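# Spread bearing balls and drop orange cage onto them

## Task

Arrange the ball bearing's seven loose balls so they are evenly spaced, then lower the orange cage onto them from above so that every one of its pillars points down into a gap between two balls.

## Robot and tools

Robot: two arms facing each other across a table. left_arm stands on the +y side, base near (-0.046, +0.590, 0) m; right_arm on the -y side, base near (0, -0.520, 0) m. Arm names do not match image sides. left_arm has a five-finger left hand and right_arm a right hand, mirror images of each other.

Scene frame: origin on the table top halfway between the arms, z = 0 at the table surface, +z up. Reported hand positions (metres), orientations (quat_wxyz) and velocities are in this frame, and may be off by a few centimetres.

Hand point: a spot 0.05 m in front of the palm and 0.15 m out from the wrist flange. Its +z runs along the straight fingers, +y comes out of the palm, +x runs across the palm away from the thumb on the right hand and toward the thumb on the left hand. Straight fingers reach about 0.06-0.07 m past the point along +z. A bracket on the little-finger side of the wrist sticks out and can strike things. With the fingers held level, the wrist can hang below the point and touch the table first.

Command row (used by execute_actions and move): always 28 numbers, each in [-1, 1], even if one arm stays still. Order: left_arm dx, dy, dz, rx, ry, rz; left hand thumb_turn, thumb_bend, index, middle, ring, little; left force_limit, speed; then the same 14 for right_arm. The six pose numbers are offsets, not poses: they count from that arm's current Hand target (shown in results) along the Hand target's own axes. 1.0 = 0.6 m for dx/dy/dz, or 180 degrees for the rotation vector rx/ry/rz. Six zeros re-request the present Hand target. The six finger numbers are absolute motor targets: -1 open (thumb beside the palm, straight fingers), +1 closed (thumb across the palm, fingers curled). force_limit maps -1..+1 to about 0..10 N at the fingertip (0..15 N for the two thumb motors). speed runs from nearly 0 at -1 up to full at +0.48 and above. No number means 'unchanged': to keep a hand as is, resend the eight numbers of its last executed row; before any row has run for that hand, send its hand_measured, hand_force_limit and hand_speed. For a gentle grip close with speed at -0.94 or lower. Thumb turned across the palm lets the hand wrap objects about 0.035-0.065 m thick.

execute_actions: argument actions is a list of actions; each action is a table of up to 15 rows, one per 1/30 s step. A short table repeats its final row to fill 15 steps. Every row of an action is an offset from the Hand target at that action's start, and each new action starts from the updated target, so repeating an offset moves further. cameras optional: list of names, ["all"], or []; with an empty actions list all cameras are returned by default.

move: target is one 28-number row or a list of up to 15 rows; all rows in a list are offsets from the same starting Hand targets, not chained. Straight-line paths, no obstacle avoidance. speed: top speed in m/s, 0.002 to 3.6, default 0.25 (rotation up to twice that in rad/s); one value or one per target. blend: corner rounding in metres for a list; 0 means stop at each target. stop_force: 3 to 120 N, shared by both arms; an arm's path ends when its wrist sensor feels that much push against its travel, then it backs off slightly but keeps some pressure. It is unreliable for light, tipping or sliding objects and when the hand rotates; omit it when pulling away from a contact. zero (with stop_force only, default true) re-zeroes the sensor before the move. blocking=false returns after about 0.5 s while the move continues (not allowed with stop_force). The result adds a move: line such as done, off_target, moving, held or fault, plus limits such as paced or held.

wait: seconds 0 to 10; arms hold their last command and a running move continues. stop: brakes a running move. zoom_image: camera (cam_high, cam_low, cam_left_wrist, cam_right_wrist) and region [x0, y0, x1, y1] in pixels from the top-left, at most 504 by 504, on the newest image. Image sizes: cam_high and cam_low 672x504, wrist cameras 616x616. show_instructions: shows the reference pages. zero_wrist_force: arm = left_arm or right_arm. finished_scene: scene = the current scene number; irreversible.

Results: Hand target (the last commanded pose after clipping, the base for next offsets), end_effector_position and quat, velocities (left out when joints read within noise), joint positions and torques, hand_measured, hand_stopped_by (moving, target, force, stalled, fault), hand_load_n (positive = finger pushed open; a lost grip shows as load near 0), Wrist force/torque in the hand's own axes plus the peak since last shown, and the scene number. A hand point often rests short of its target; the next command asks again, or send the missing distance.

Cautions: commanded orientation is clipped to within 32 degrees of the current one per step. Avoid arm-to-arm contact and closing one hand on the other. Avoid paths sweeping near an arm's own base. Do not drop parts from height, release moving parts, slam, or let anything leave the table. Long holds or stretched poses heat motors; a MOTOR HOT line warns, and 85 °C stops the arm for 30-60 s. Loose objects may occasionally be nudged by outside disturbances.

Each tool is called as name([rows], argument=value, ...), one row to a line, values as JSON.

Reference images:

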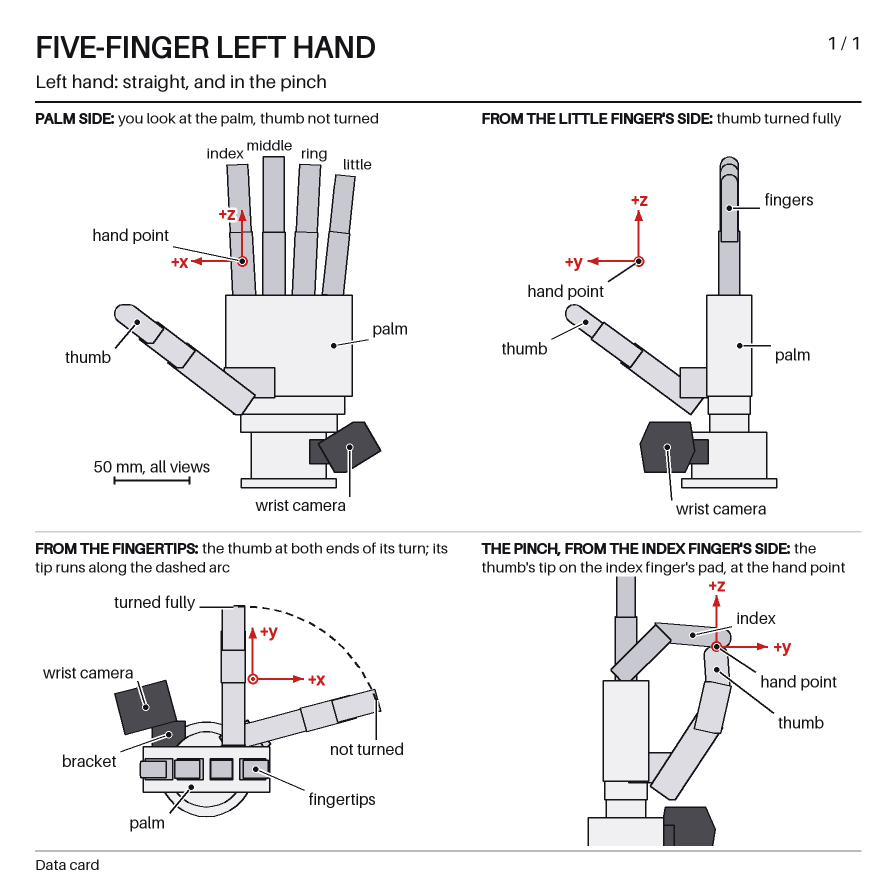

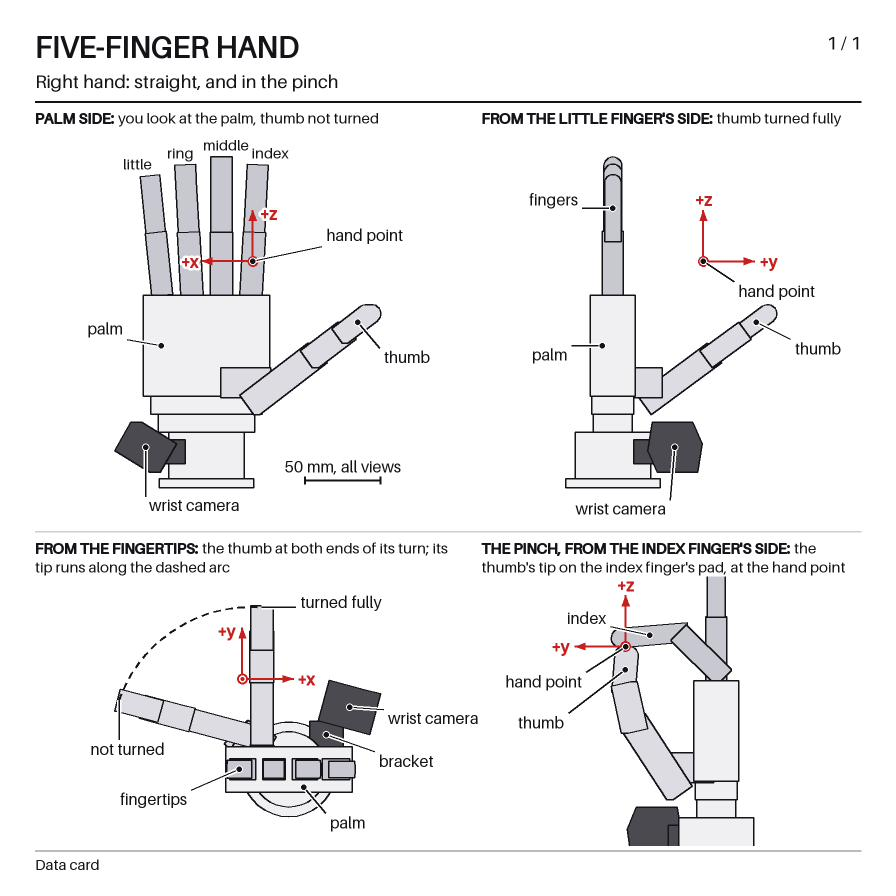

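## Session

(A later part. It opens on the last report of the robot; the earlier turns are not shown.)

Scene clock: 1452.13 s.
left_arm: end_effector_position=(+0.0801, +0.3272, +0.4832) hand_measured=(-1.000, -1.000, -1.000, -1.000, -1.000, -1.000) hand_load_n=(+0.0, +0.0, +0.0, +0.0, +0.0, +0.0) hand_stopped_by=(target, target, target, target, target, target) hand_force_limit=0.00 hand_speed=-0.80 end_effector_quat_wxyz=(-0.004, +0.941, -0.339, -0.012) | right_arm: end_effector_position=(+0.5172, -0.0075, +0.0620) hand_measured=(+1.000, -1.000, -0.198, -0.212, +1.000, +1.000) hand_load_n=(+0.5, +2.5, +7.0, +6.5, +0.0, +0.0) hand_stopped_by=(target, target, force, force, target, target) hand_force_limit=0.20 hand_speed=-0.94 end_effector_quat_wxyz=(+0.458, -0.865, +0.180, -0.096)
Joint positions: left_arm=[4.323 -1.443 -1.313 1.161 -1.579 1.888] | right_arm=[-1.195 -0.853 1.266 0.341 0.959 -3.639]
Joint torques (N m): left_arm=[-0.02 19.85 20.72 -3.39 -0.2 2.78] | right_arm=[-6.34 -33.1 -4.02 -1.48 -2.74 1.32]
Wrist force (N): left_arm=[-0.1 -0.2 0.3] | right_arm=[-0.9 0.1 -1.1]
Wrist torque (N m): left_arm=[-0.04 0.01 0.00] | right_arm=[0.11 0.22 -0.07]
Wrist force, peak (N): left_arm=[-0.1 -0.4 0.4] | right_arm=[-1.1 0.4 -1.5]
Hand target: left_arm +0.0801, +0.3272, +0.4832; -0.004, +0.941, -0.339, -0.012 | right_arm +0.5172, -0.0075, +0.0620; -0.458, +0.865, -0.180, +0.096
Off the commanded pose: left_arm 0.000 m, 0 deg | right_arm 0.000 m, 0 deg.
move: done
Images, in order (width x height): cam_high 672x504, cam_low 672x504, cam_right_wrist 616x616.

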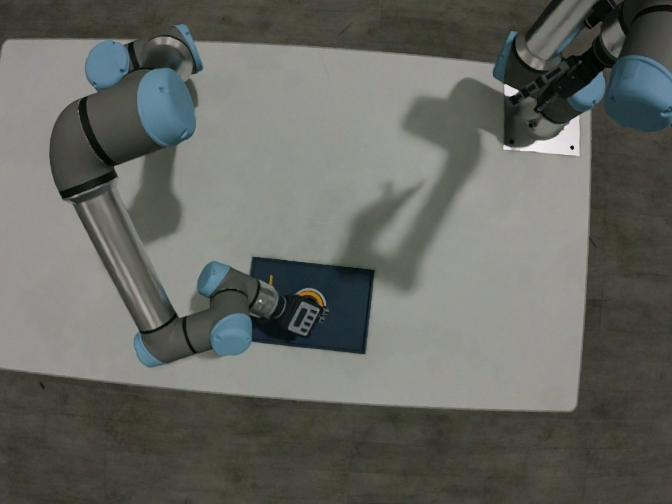

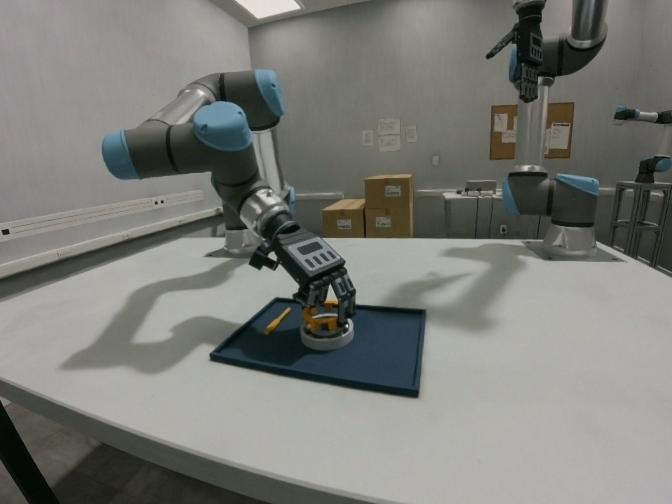

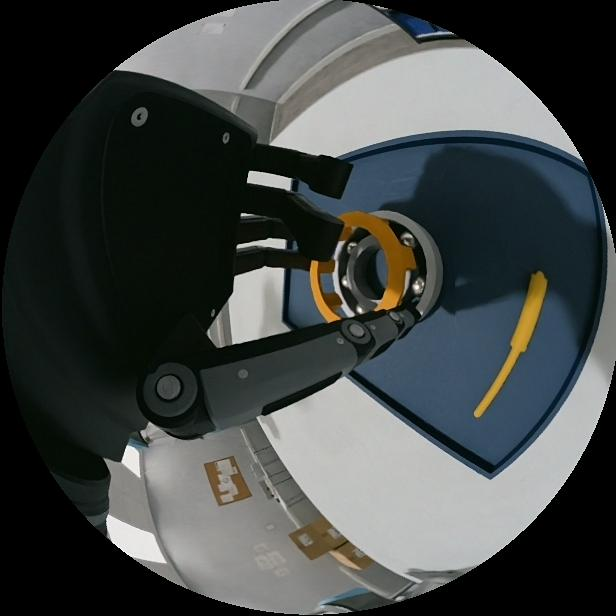

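move(target=[0,0,0,0,0,0,-1,-1,-1,-1,-1,-1,0,-0.8,0.00257,0.00694,0.0076,0,0,0,1,-1,-0.09,-0.11,1,1,0.2,-0.94], speed=0.015, stop_force=3, cameras=["cam_low","cam_right_wrist","cam_high"])

zoom_image(camera="cam_low", region=[295, 290, 355, 350])

zoom_image(camera="cam_high", region=[294, 286, 328, 312])

zoom_image(camera="cam_right_wrist", region=[300, 190, 450, 340])

Scene clock: 1471.90 s.
left_arm: end_effector_position=(+0.0801, +0.3272, +0.4832) hand_measured=(-1.000, -1.000, -1.000, -1.000, -1.000, -1.000) hand_load_n=(+0.0, +0.0, +0.0, +0.0, +0.0, +0.0) hand_stopped_by=(target, target, target, target, target, target) hand_force_limit=0.00 hand_speed=-0.80 end_effector_quat_wxyz=(-0.004, +0.941, -0.339, -0.012) | right_arm: end_effector_position=(+0.5192, -0.0068, +0.0560) hand_measured=(+1.000, -1.000, -0.198, -0.212, +1.000, +1.000) hand_load_n=(+0.0, +2.5, +7.5, +6.5, +0.0, +0.0) hand_stopped_by=(target, target, force, force, target, target) hand_force_limit=0.20 hand_speed=-0.94 end_effector_quat_wxyz=(+0.458, -0.865, +0.180, -0.096)
Joint positions: left_arm=[4.323 -1.443 -1.313 1.161 -1.579 1.888] | right_arm=[-1.196 -0.842 1.264 0.333 0.959 -3.64]
Joint torques (N m): left_arm=[-0.75 19.52 20.48 -3.43 -0.07 2.85] | right_arm=[-7.87 -33.14 -29.99 -1.3 -2.86 -1.76]
Wrist force (N): left_arm=[-0.1 -0.2 0.4] | right_arm=[-0.9 0.3 -1.3]
Wrist torque (N m): left_arm=[-0.04 0.03 0.00] | right_arm=[0.15 0.23 -0.06]
Wrist force, peak (N): left_arm=[-0.3 -0.5 0.4] | right_arm=[-1.0 0.5 -1.7]
Hand target: left_arm +0.0801, +0.3272, +0.4832; -0.004, +0.941, -0.339, -0.012 | right_arm +0.5192, -0.0068, +0.0560; -0.458, +0.865, -0.180, +0.096
Off the commanded pose: left_arm 0.000 m, 0 deg | right_arm 0.000 m, 0 deg.
move: done
Images, in order (width x height): cam_high 672x504, cam_low 672x504, cam_right_wrist 616x616.

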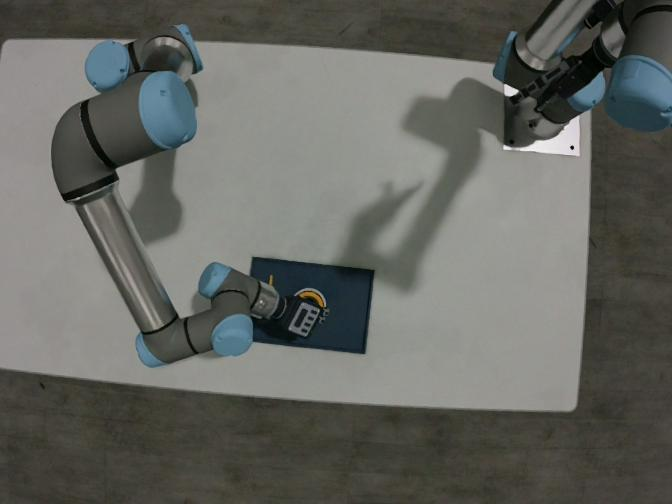

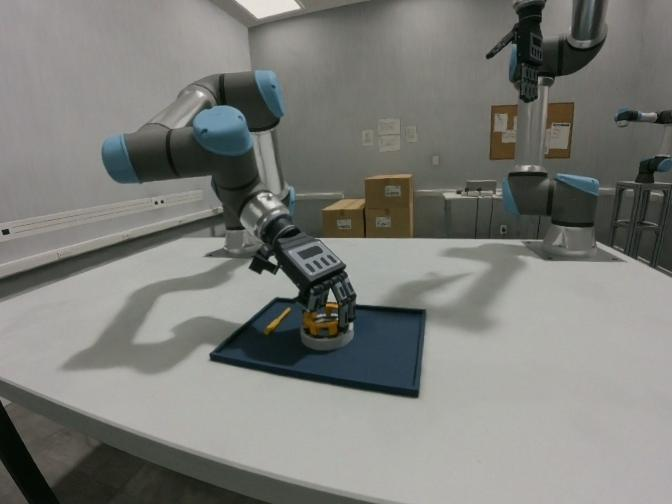

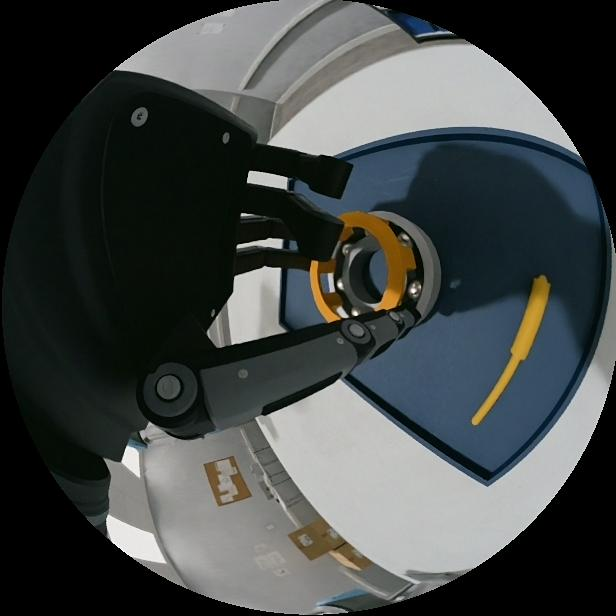

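Scaled by 8.400 from the camera's 672x504 image, which has a finer 960x720 frame.

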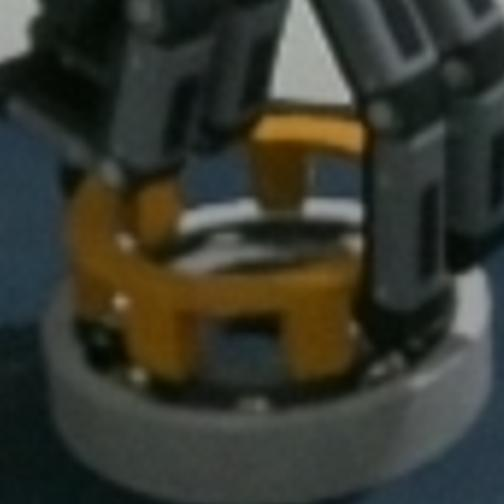

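Scaled by 14.824 from the camera's 672x504 image, which has a finer 960x720 frame.

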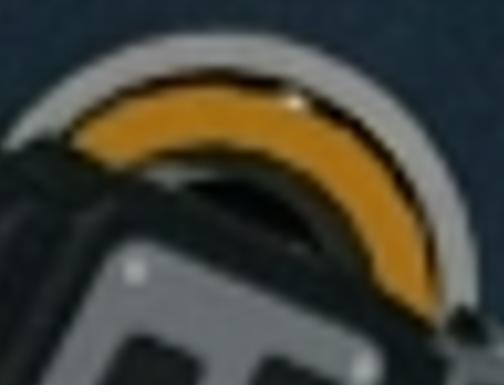

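Scaled by 3.360 from the camera's 616x616 image, which has a finer 880x880 frame.

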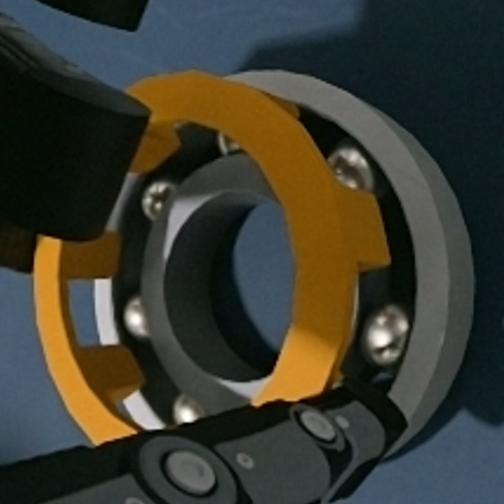

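move(target=[0,0,0,0,0,0,-1,-1,-1,-1,-1,-1,0,-0.8,-0.00007,-0.00009,0.00013,-0.00001,0.00368,0.00249,1,-1,-0.09,-0.11,1,1,0.2,-0.94], speed=0.015)

move(target=[0,0,0,0,0,0,-1,-1,-1,-1,-1,-1,0,-0.8,-0.00002,0.0069,0.004675,0,0,0,1,-1,-0.09,-0.11,1,1,0.2,-0.94], speed=0.008, stop_force=3, cameras=["cam_low","cam_right_wrist","cam_high"])

zoom_image(camera="cam_low", region=[295, 290, 355, 350])

zoom_image(camera="cam_high", region=[294, 286, 328, 312])

zoom_image(camera="cam_right_wrist", region=[300, 190, 450, 340])

Scene clock: 1490.00 s.
left_arm: end_effector_position=(+0.0801, +0.3272, +0.4832) hand_measured=(-1.000, -1.000, -1.000, -1.000, -1.000, -1.000) hand_load_n=(+0.0, +0.0, -0.5, +0.0, +0.0, +0.0) hand_stopped_by=(target, target, target, target, target, target) hand_force_limit=0.00 hand_speed=-0.80 end_effector_quat_wxyz=(-0.004, +0.941, -0.339, -0.012) | right_arm: end_effector_position=(+0.5192, -0.0067, +0.0560) hand_measured=(+1.000, -1.000, -0.198, -0.212, +1.000, +1.000) hand_load_n=(+0.0, +2.5, +7.0, +6.0, +0.0, +0.0) hand_stopped_by=(target, target, force, force, target, target) hand_force_limit=0.20 hand_speed=-0.94 end_effector_quat_wxyz=(+0.458, -0.864, +0.186, -0.100)
Joint positions: left_arm=[4.323 -1.443 -1.313 1.161 -1.579 1.888] | right_arm=[-1.193 -0.847 1.272 0.323 0.971 -3.626]
Joint torques (N m): left_arm=[-0.8 19.29 20.63 -3.39 -0.24 2.88] | right_arm=[7.76 -54.4 -2.96 -1.58 2.65 1.47]
Wrist force (N): left_arm=[0.0 -0.4 0.0] | right_arm=[-0.9 -0.1 -1.4]
Wrist torque (N m): left_arm=[-0.04 0.00 0.00] | right_arm=[0.09 0.24 -0.07]
Wrist force, peak (N): left_arm=[-0.2 -0.3 0.5] | right_arm=[-1.0 -0.1 -1.8]
Hand target: left_arm +0.0801, +0.3272, +0.4832; -0.004, +0.941, -0.339, -0.012 | right_arm +0.5192, -0.0067, +0.0560; -0.458, +0.864, -0.186, +0.100
Off the commanded pose: left_arm 0.000 m, 0 deg | right_arm 0.000 m, 0 deg.
move: done

Scene clock: 1491.50 s.
left_arm: end_effector_position=(+0.0801, +0.3272, +0.4832) hand_measured=(-1.000, -1.000, -1.000, -1.000, -1.000, -1.000) hand_load_n=(+0.0, +0.0, +0.0, +0.0, +0.0, +0.0) hand_stopped_by=(target, target, target, target, target, target) hand_force_limit=0.00 hand_speed=-0.80 end_effector_quat_wxyz=(-0.004, +0.941, -0.339, -0.012) | right_arm: end_effector_position=(+0.5192, -0.0067, +0.0510) hand_measured=(+1.000, -1.000, -0.198, -0.212, +1.000, +1.000) hand_load_n=(+0.0, +2.5, +7.0, +6.5, +0.0, +0.0) hand_stopped_by=(target, target, force, force, target, target) hand_force_limit=0.20 hand_speed=-0.94 end_effector_quat_wxyz=(+0.458, -0.864, +0.186, -0.100)
Joint positions: left_arm=[4.323 -1.443 -1.313 1.161 -1.579 1.888] | right_arm=[-1.193 -0.842 1.277 0.313 0.971 -3.626]
Joint torques (N m): left_arm=[-0.55 19.98 20.83 -3.39 -0.26 2.85] | right_arm=[8.58 -32.3 -3.38 -1.6 1.91 1.7]
Wrist force (N): left_arm=[-0.3 0.0 0.3] | right_arm=[-1.1 0.1 -1.1]
Wrist torque (N m): left_arm=[-0.01 0.06 -0.02] | right_arm=[0.11 0.24 -0.07]
Wrist force, peak (N): left_arm=[-0.3 -0.4 0.3] | right_arm=[-0.9 0.4 -1.7]
Hand target: left_arm +0.0801, +0.3272, +0.4832; -0.004, +0.941, -0.339, -0.012 | right_arm +0.5192, -0.0067, +0.0510; -0.458, +0.864, -0.186, +0.100
Off the commanded pose: left_arm 0.000 m, 0 deg | right_arm 0.000 m, 0 deg.
move: done
Images, in order (width x height): cam_high 672x504, cam_low 672x504, cam_right_wrist 616x616.

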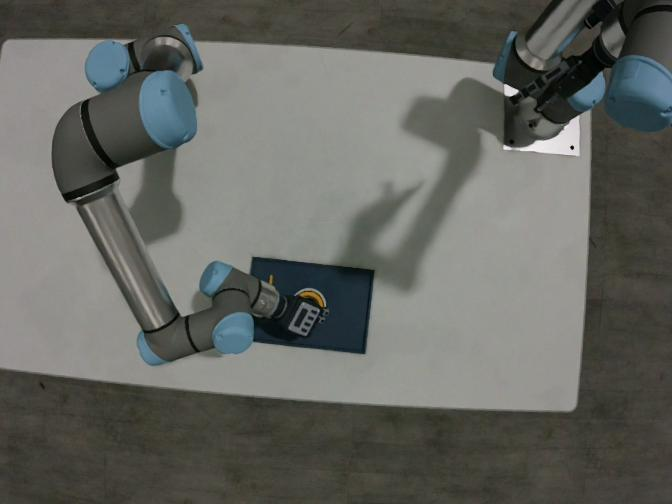

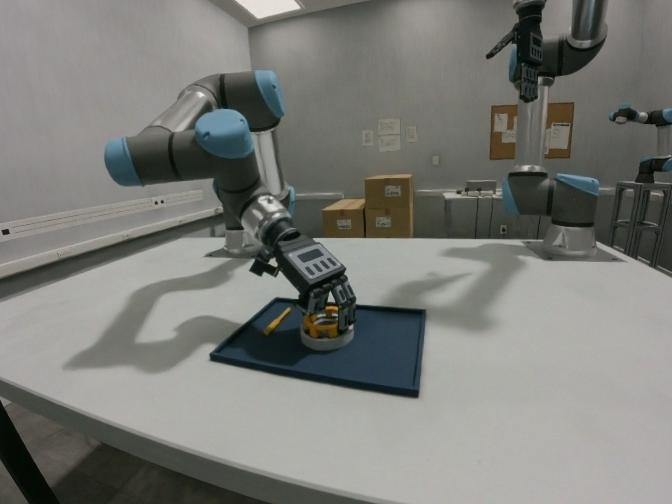

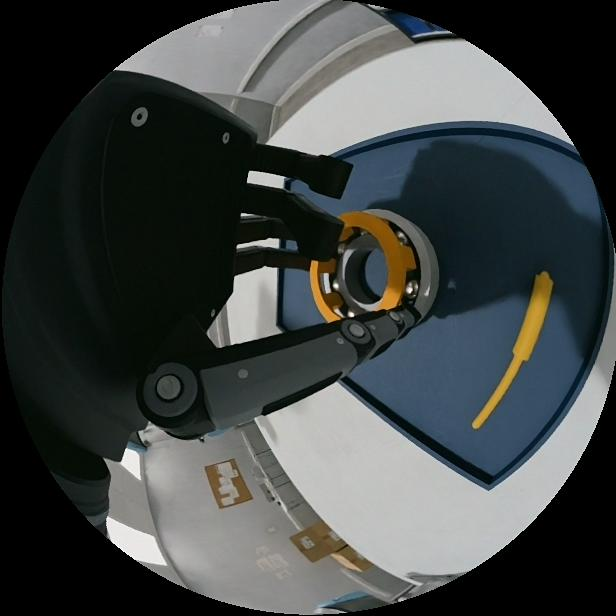

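Scaled by 8.400 from the camera's 672x504 image, which has a finer 960x720 frame.

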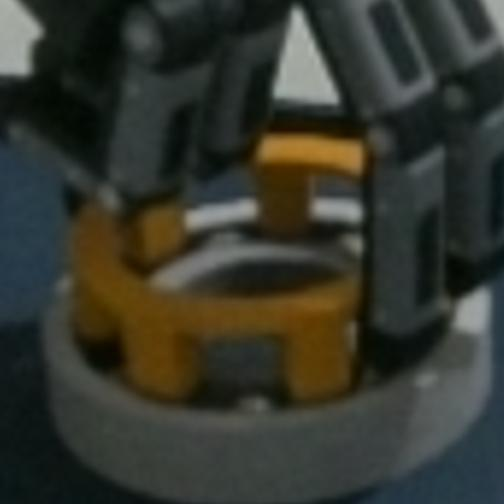

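Scaled by 14.824 from the camera's 672x504 image, which has a finer 960x720 frame.

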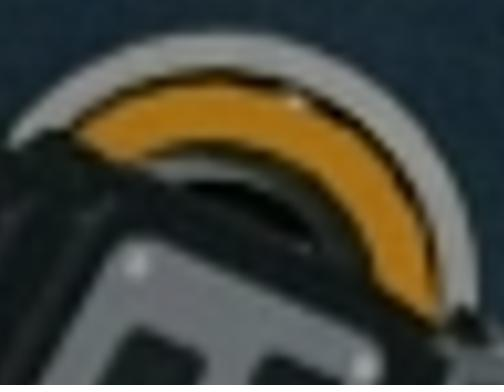

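Scaled by 3.360 from the camera's 616x616 image, which has a finer 880x880 frame.

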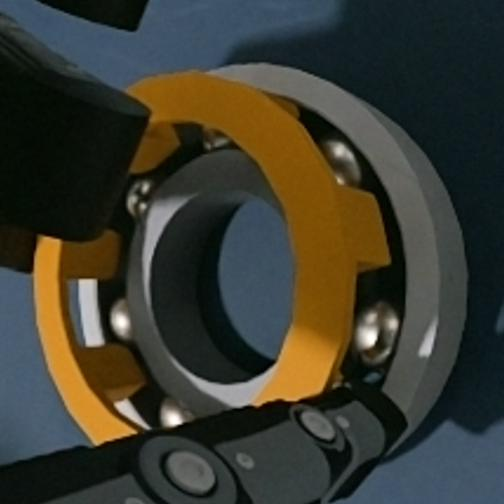

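move(target=[0,0,0,0,0,0,-1,-1,-1,-1,-1,-1,0,-0.8,-0.00002,0.00828,0.00561,0,0,0,1,-1,-0.09,-0.11,1,1,0.2,-0.94], speed=0.006, stop_force=3, cameras=["cam_low","cam_right_wrist","cam_high"])

zoom_image(camera="cam_low", region=[295, 290, 355, 350])

zoom_image(camera="cam_high", region=[294, 286, 328, 312])

zoom_image(camera="cam_right_wrist", region=[300, 190, 450, 340])

Scene clock: 1500.03 s.
left_arm: end_effector_position=(+0.0801, +0.3272, +0.4832) hand_measured=(-1.000, -1.000, -1.000, -1.000, -1.000, -1.000) hand_load_n=(+0.0, +0.0, +0.0, +0.0, +0.0, +0.0) hand_stopped_by=(target, target, target, target, target, target) hand_force_limit=0.00 hand_speed=-0.80 end_effector_quat_wxyz=(-0.004, +0.941, -0.339, -0.012) | right_arm: end_effector_position=(+0.5192, -0.0067, +0.0450) hand_measured=(+1.000, -1.000, -0.198, -0.212, +1.000, +1.000) hand_load_n=(+0.0, +3.0, +7.0, +6.5, +0.0, +0.0) hand_stopped_by=(target, target, force, force, target, target) hand_force_limit=0.20 hand_speed=-0.94 end_effector_quat_wxyz=(+0.458, -0.864, +0.186, -0.100)
Joint positions: left_arm=[4.323 -1.443 -1.313 1.161 -1.579 1.888] | right_arm=[-1.193 -0.836 1.283 0.301 0.971 -3.626]
Joint torques (N m): left_arm=[-0.39 19.37 21.03 -3.43 -0.16 2.73] | right_arm=[6.22 -33.48 -4.5 -1.56 1.58 0.8]
Wrist force (N): left_arm=[0.1 -0.3 0.0] | right_arm=[-0.8 0.4 -1.4]
Wrist torque (N m): left_arm=[-0.04 -0.01 0.01] | right_arm=[0.18 0.20 -0.04]
Wrist force, peak (N): left_arm=[0.3 -0.3 0.5] | right_arm=[-0.8 0.2 -1.9]
Hand target: left_arm +0.0801, +0.3272, +0.4832; -0.004, +0.941, -0.339, -0.012 | right_arm +0.5192, -0.0067, +0.0450; -0.458, +0.864, -0.186, +0.100
Off the commanded pose: left_arm 0.000 m, 0 deg | right_arm 0.000 m, 0 deg.
move: done
Images, in order (width x height): cam_high 672x504, cam_low 672x504, cam_right_wrist 616x616.

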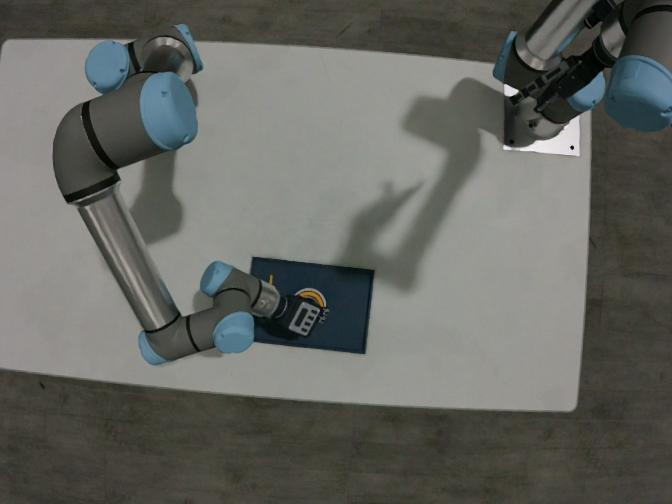

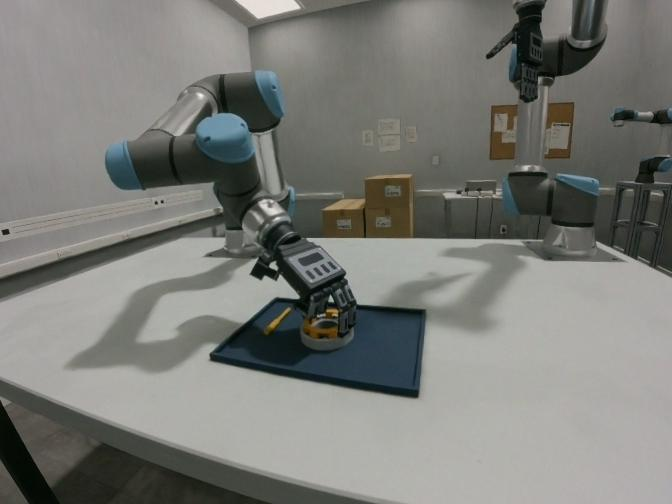

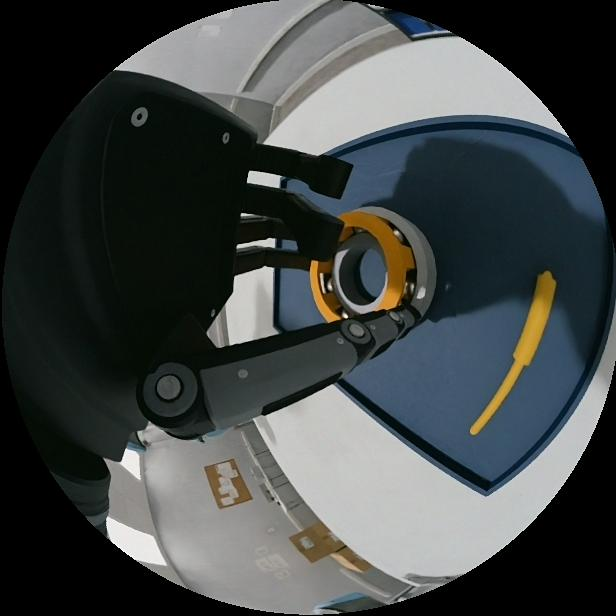

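Scaled by 8.400 from the camera's 672x504 image, which has a finer 960x720 frame.

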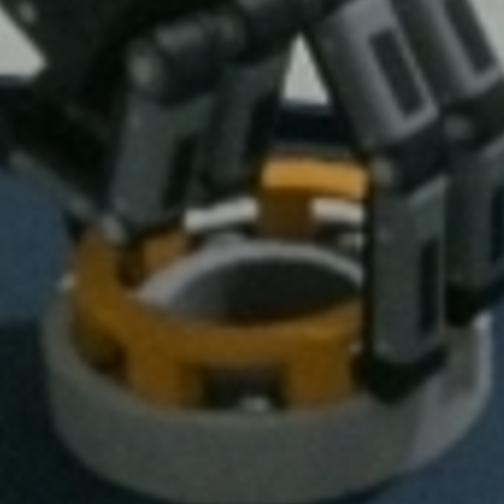

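Scaled by 14.824 from the camera's 672x504 image, which has a finer 960x720 frame.

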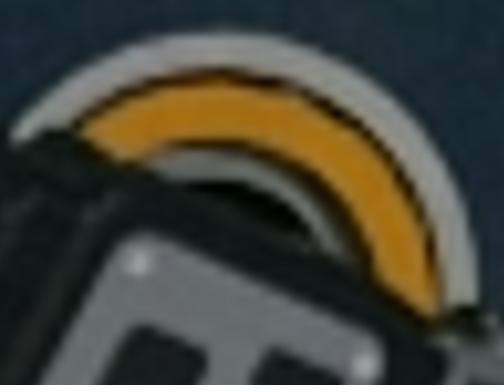

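Scaled by 3.360 from the camera's 616x616 image, which has a finer 880x880 frame.

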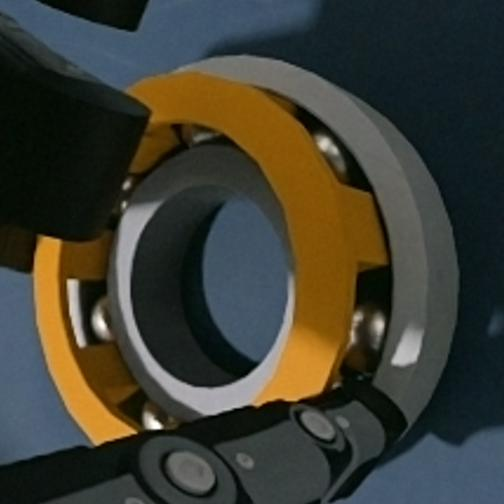

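move(target=[0,0,0,0,0,0,-1,-1,-1,-1,-1,-1,0,-0.8,0,0,0,0,0,0,1,-1,-0.38,-0.38,1,1,0.2,-0.85], cameras=["cam_low","cam_right_wrist","cam_high"])

zoom_image(camera="cam_low", region=[295, 290, 355, 350])

zoom_image(camera="cam_high", region=[294, 286, 328, 312])

zoom_image(camera="cam_right_wrist", region=[300, 190, 450, 340])

Scene clock: 1519.67 s.
left_arm: end_effector_position=(+0.0801, +0.3272, +0.4832) hand_measured=(-1.000, -1.000, -1.000, -1.000, -1.000, -1.000) hand_load_n=(+0.0, +0.0, +0.0, +0.0, +0.0, +0.0) hand_stopped_by=(target, target, target, target, target, target) hand_force_limit=0.00 hand_speed=-0.80 end_effector_quat_wxyz=(-0.004, +0.941, -0.339, -0.012) | right_arm: end_effector_position=(+0.5192, -0.0067, +0.0450) hand_measured=(+1.000, -1.000, -0.380, -0.380, +1.000, +1.000) hand_load_n=(+1.0, +0.5, +0.0, +0.0, +0.5, +0.0) hand_stopped_by=(target, target, target, target, target, target) hand_force_limit=0.20 hand_speed=-0.85 end_effector_quat_wxyz=(+0.458, -0.864, +0.186, -0.100)
Joint positions: left_arm=[4.323 -1.443 -1.313 1.161 -1.579 1.888] | right_arm=[-1.193 -0.836 1.283 0.301 0.971 -3.626]
Joint torques (N m): left_arm=[-0.83 19.62 21.06 -3.34 -0.3 2.78] | right_arm=[4.19 -33.08 -9.1 -1.51 1.29 0.2]
Wrist force (N): left_arm=[-0.1 -0.3 0.3] | right_arm=[-1.5 1.7 -4.6]
Wrist torque (N m): left_arm=[-0.06 0.02 0.00] | right_arm=[0.09 0.31 -0.01]
Wrist force, peak (N): left_arm=[-0.1 -0.4 0.6] | right_arm=[-1.4 1.2 -5.1]
Hand target: left_arm +0.0801, +0.3272, +0.4832; -0.004, +0.941, -0.339, -0.012 | right_arm +0.5192, -0.0067, +0.0450; -0.458, +0.864, -0.186, +0.100
Off the commanded pose: left_arm 0.000 m, 0 deg | right_arm 0.000 m, 0 deg.
move: done
Images, in order (width x height): cam_high 672x504, cam_low 672x504, cam_right_wrist 616x616.

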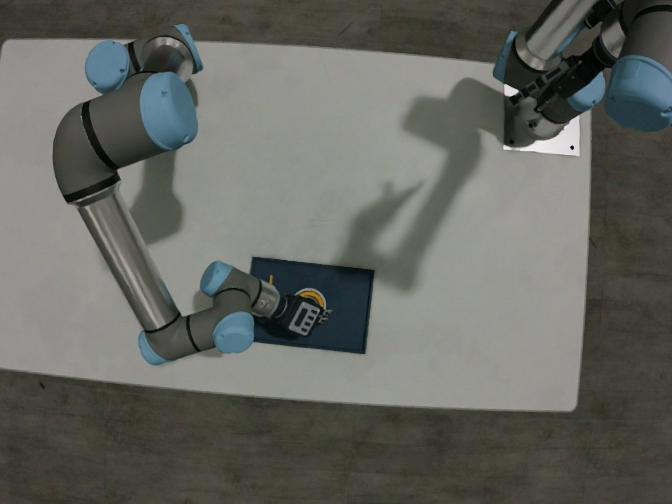

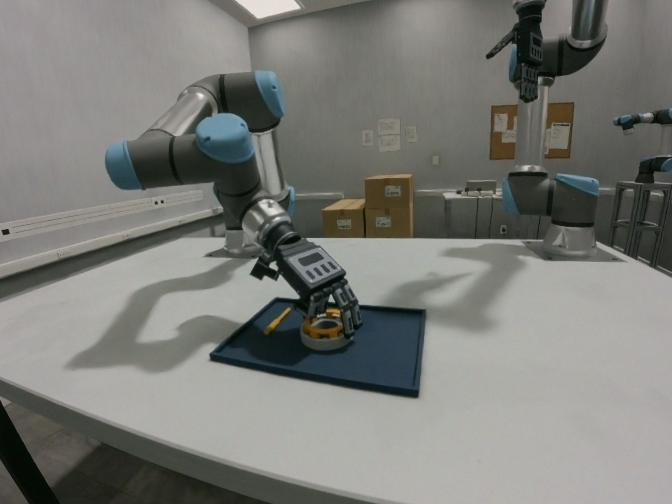

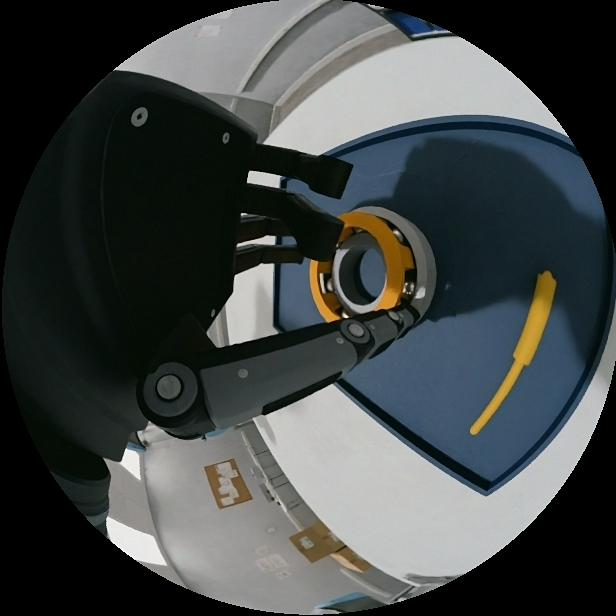

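Scaled by 8.400 from the camera's 672x504 image, which has a finer 960x720 frame.

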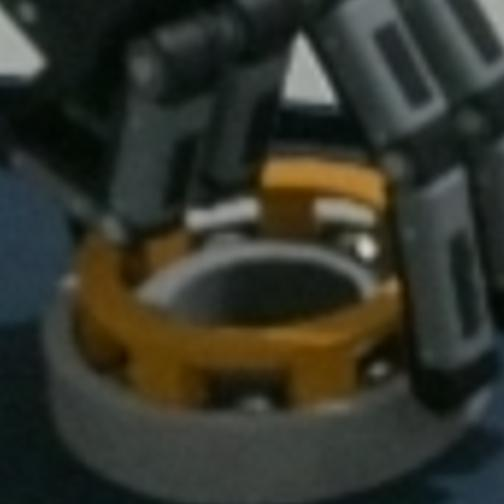

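Scaled by 14.824 from the camera's 672x504 image, which has a finer 960x720 frame.

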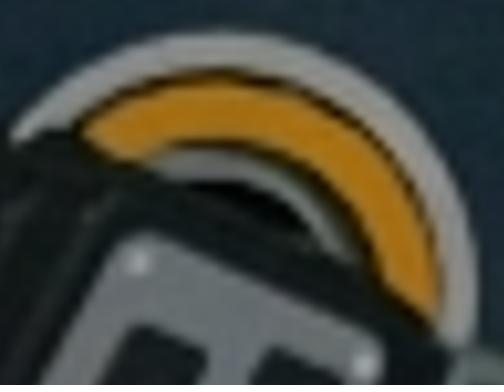

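Scaled by 3.360 from the camera's 616x616 image, which has a finer 880x880 frame.

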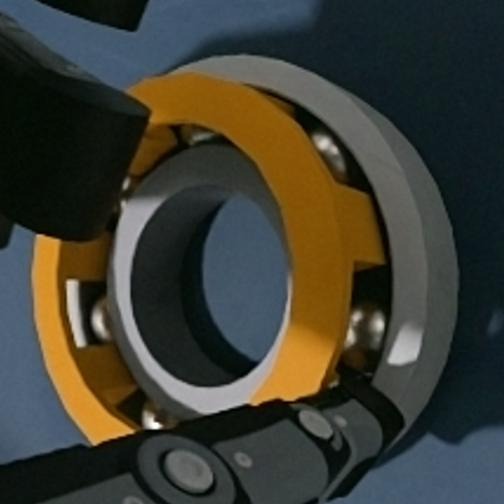

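move(target=[0,0,0,0,0,0,-1,-1,-1,-1,-1,-1,0,-0.8,0,0.00142,-0.0021,0,0,0,1,-1,-0.38,-0.38,1,1,0.2,-0.85], speed=0.01, cameras=["cam_low","cam_right_wrist","cam_high"])

zoom_image(camera="cam_low", region=[295, 290, 355, 350])

zoom_image(camera="cam_high", region=[294, 286, 328, 312])

zoom_image(camera="cam_right_wrist", region=[300, 190, 450, 340])

Scene clock: 1531.33 s.
left_arm: end_effector_position=(+0.0801, +0.3272, +0.4832) hand_measured=(-1.000, -1.000, -1.000, -1.000, -1.000, -1.000) hand_load_n=(+0.0, +0.0, +0.0, +0.0, +0.0, +0.0) hand_stopped_by=(target, target, target, target, target, target) hand_force_limit=0.00 hand_speed=-0.80 end_effector_quat_wxyz=(-0.004, +0.941, -0.339, -0.012) | right_arm: end_effector_position=(+0.5186, -0.0080, +0.0450) hand_measured=(+1.000, -1.000, -0.380, -0.380, +1.000, +1.000) hand_load_n=(+0.0, +0.0, +0.0, +0.0, +0.0, +0.0) hand_stopped_by=(target, target, target, target, target, target) hand_force_limit=0.20 hand_speed=-0.85 end_effector_quat_wxyz=(+0.458, -0.864, +0.186, -0.100)
Joint positions: left_arm=[4.323 -1.443 -1.313 1.161 -1.579 1.888] | right_arm=[-1.195 -0.839 1.287 0.299 0.97 -3.627]
Joint torques (N m): left_arm=[-0.19 19.86 20.83 -3.41 -0.21 2.77] | right_arm=[-7.12 -56.26 -1.84 -1.63 -3.02 -2.03]
Wrist force (N): left_arm=[0.2 -0.2 0.0] | right_arm=[-0.6 -0.2 -1.5]
Wrist torque (N m): left_arm=[-0.02 -0.03 0.01] | right_arm=[0.10 0.18 0.12]
Wrist force, peak (N): left_arm=[0.0 -0.5 0.3] | right_arm=[-1.4 1.2 -5.2]
Hand target: left_arm +0.0801, +0.3272, +0.4832; -0.004, +0.941, -0.339, -0.012 | right_arm +0.5185, -0.0081, +0.0450; -0.458, +0.864, -0.186, +0.100
Off the commanded pose: left_arm 0.000 m, 0 deg | right_arm 0.000 m, 0 deg.
move: done
Images, in order (width x height): cam_high 672x504, cam_low 672x504, cam_right_wrist 616x616.

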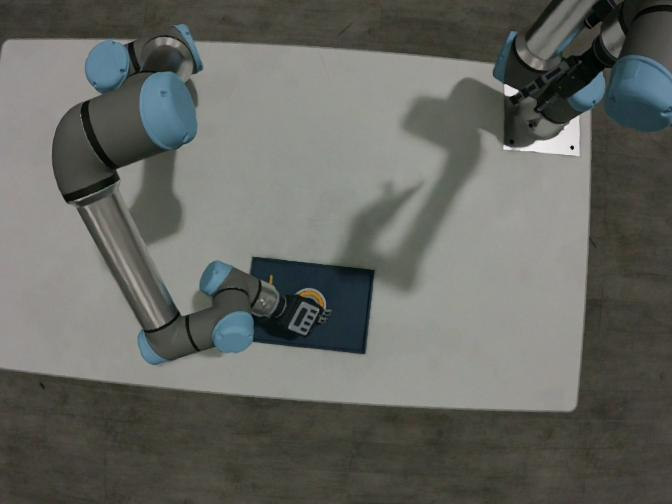

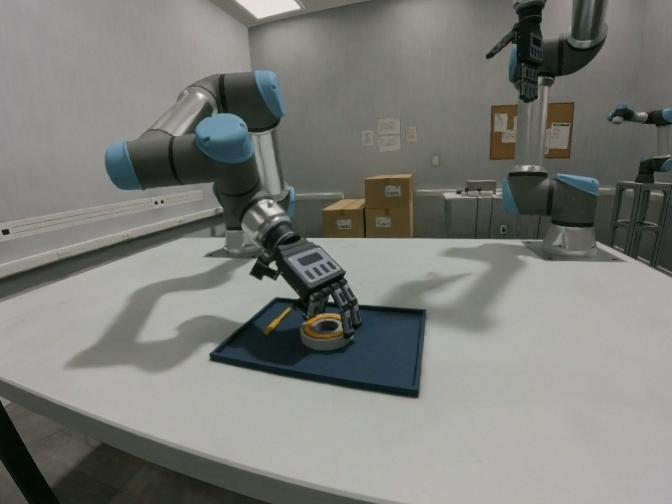

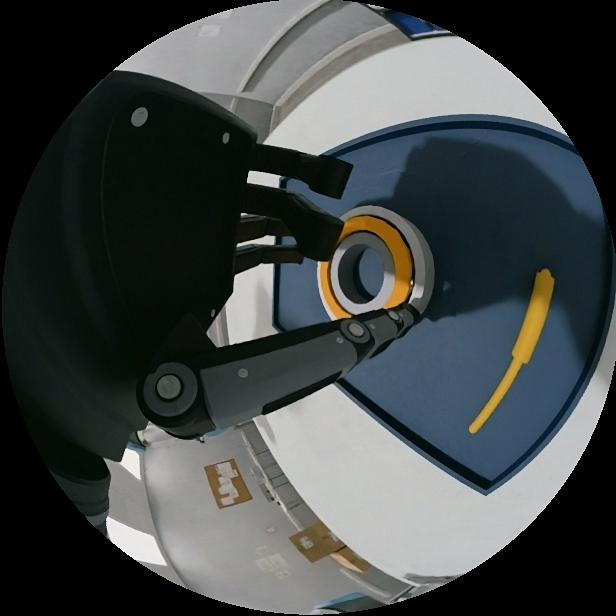

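Scaled by 8.400 from the camera's 672x504 image, which has a finer 960x720 frame.

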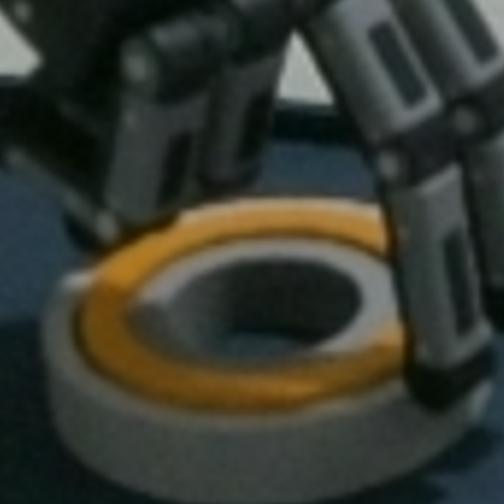

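Scaled by 14.824 from the camera's 672x504 image, which has a finer 960x720 frame.

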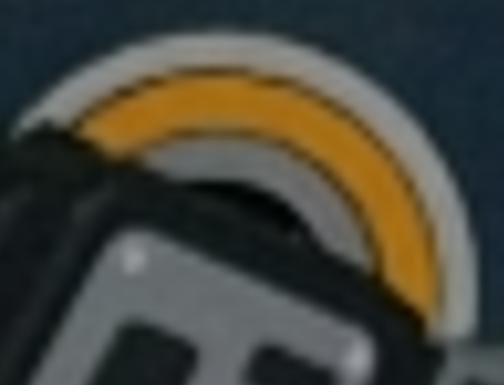

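Scaled by 3.360 from the camera's 616x616 image, which has a finer 880x880 frame.

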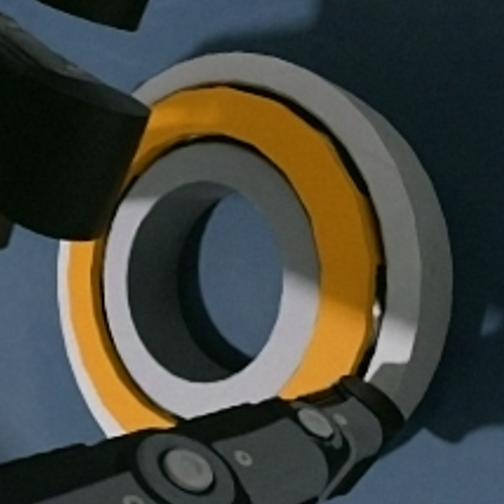

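move([
  [0,0,0,0,0,0,-1,-1,-1,-1,-1,-1,0,-0.8,0.00003,-0.0138,-0.00935,0,0,0,1,-1,-0.38,-0.38,1,1,0.2,-0.85],
  [0,0,0,0,0,0,-1,-1,-1,-1,-1,-1,0,-0.8,0.0002,-0.0828,-0.0561,0,0,0,1,-1,-0.38,-0.38,1,1,0.2,-0.85],
], speed=[0.015,0.06], cameras=["cam_low","cam_right_wrist","cam_high"])

zoom_image(camera="cam_low", region=[295, 290, 355, 350])

zoom_image(camera="cam_high", region=[294, 286, 328, 312])

zoom_image(camera="cam_right_wrist", region=[300, 190, 500, 390])

Scene clock: 1541.13 s.
left_arm: end_effector_position=(+0.0801, +0.3272, +0.4832) hand_measured=(-1.000, -1.000, -1.000, -1.000, -1.000, -1.000) hand_load_n=(+0.0, +0.0, +0.0, +0.0, +0.0, +0.5) hand_stopped_by=(target, target, target, target, target, target) hand_force_limit=0.00 hand_speed=-0.80 end_effector_quat_wxyz=(-0.004, +0.941, -0.339, -0.012) | right_arm: end_effector_position=(+0.5185, -0.0080, +0.1049) hand_measured=(+1.000, -1.000, -0.380, -0.380, +1.000, +1.000) hand_load_n=(+0.0, +0.0, +0.0, +0.0, +0.0, +0.0) hand_stopped_by=(target, target, target, target, target, target) hand_force_limit=0.20 hand_speed=-0.85 end_effector_quat_wxyz=(+0.458, -0.864, +0.186, -0.100)
Joint positions: left_arm=[4.323 -1.443 -1.313 1.161 -1.579 1.888] | right_arm=[-1.195 -0.895 1.221 0.422 0.97 -3.627]
Joint torques (N m): left_arm=[0.16 19.21 20.2 -3.41 -0.24 2.77] | right_arm=[5.07 -54.61 -29.69 2.66 0.38 -1.91]
Wrist force (N): left_arm=[0.0 -0.1 0.4] | right_arm=[-0.5 0.0 -1.1]
Wrist torque (N m): left_arm=[-0.03 0.02 -0.01] | right_arm=[0.12 0.15 0.10]
Wrist force, peak (N): left_arm=[-0.3 -0.5 0.1] | right_arm=[-1.1 0.2 -1.8]
Hand target: left_arm +0.0801, +0.3272, +0.4832; -0.004, +0.941, -0.339, -0.012 | right_arm +0.5186, -0.0080, +0.1050; -0.458, +0.864, -0.186, +0.100
Off the commanded pose: left_arm 0.000 m, 0 deg | right_arm 0.000 m, 0 deg.
move: done
Images, in order (width x height): cam_high 672x504, cam_low 672x504, cam_right_wrist 616x616.

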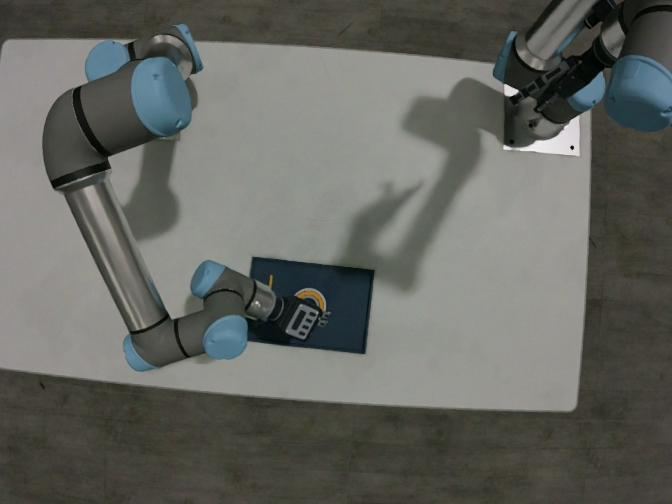

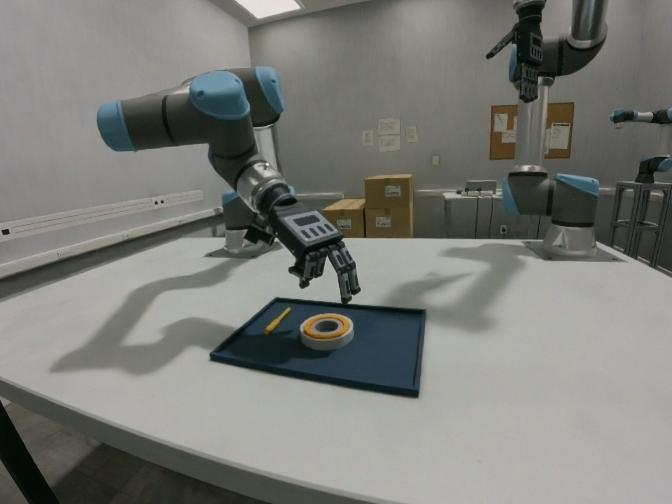

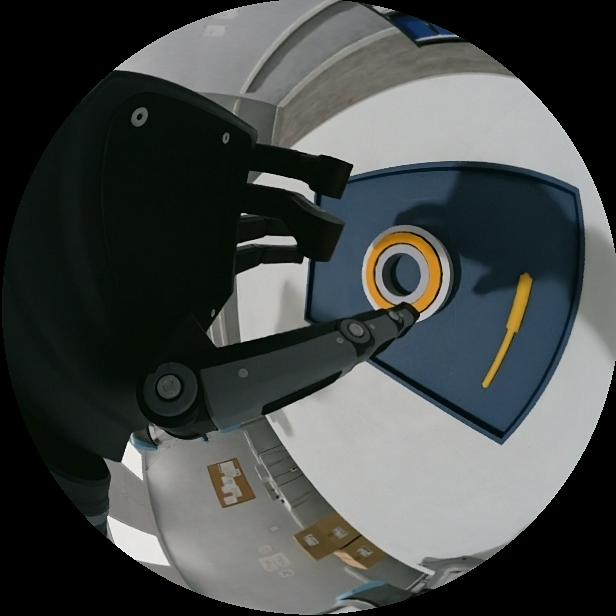

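Scaled by 8.400 from the camera's 672x504 image, which has a finer 960x720 frame.

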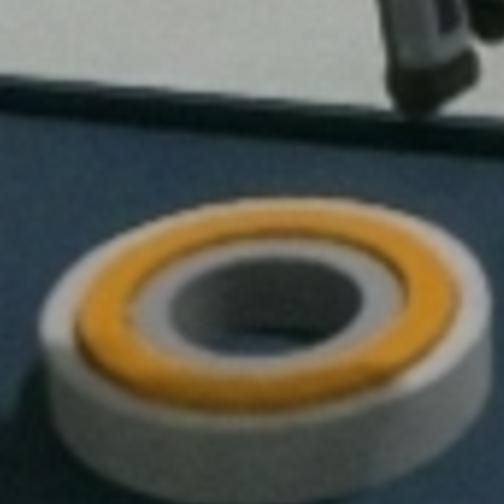

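Scaled by 14.824 from the camera's 672x504 image, which has a finer 960x720 frame.

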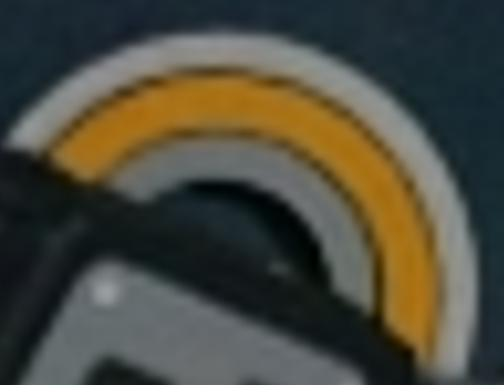

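Scaled by 2.520 from the camera's 616x616 image, which has a finer 880x880 frame.

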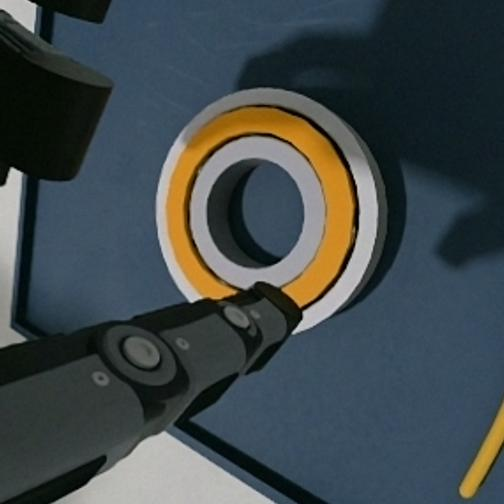

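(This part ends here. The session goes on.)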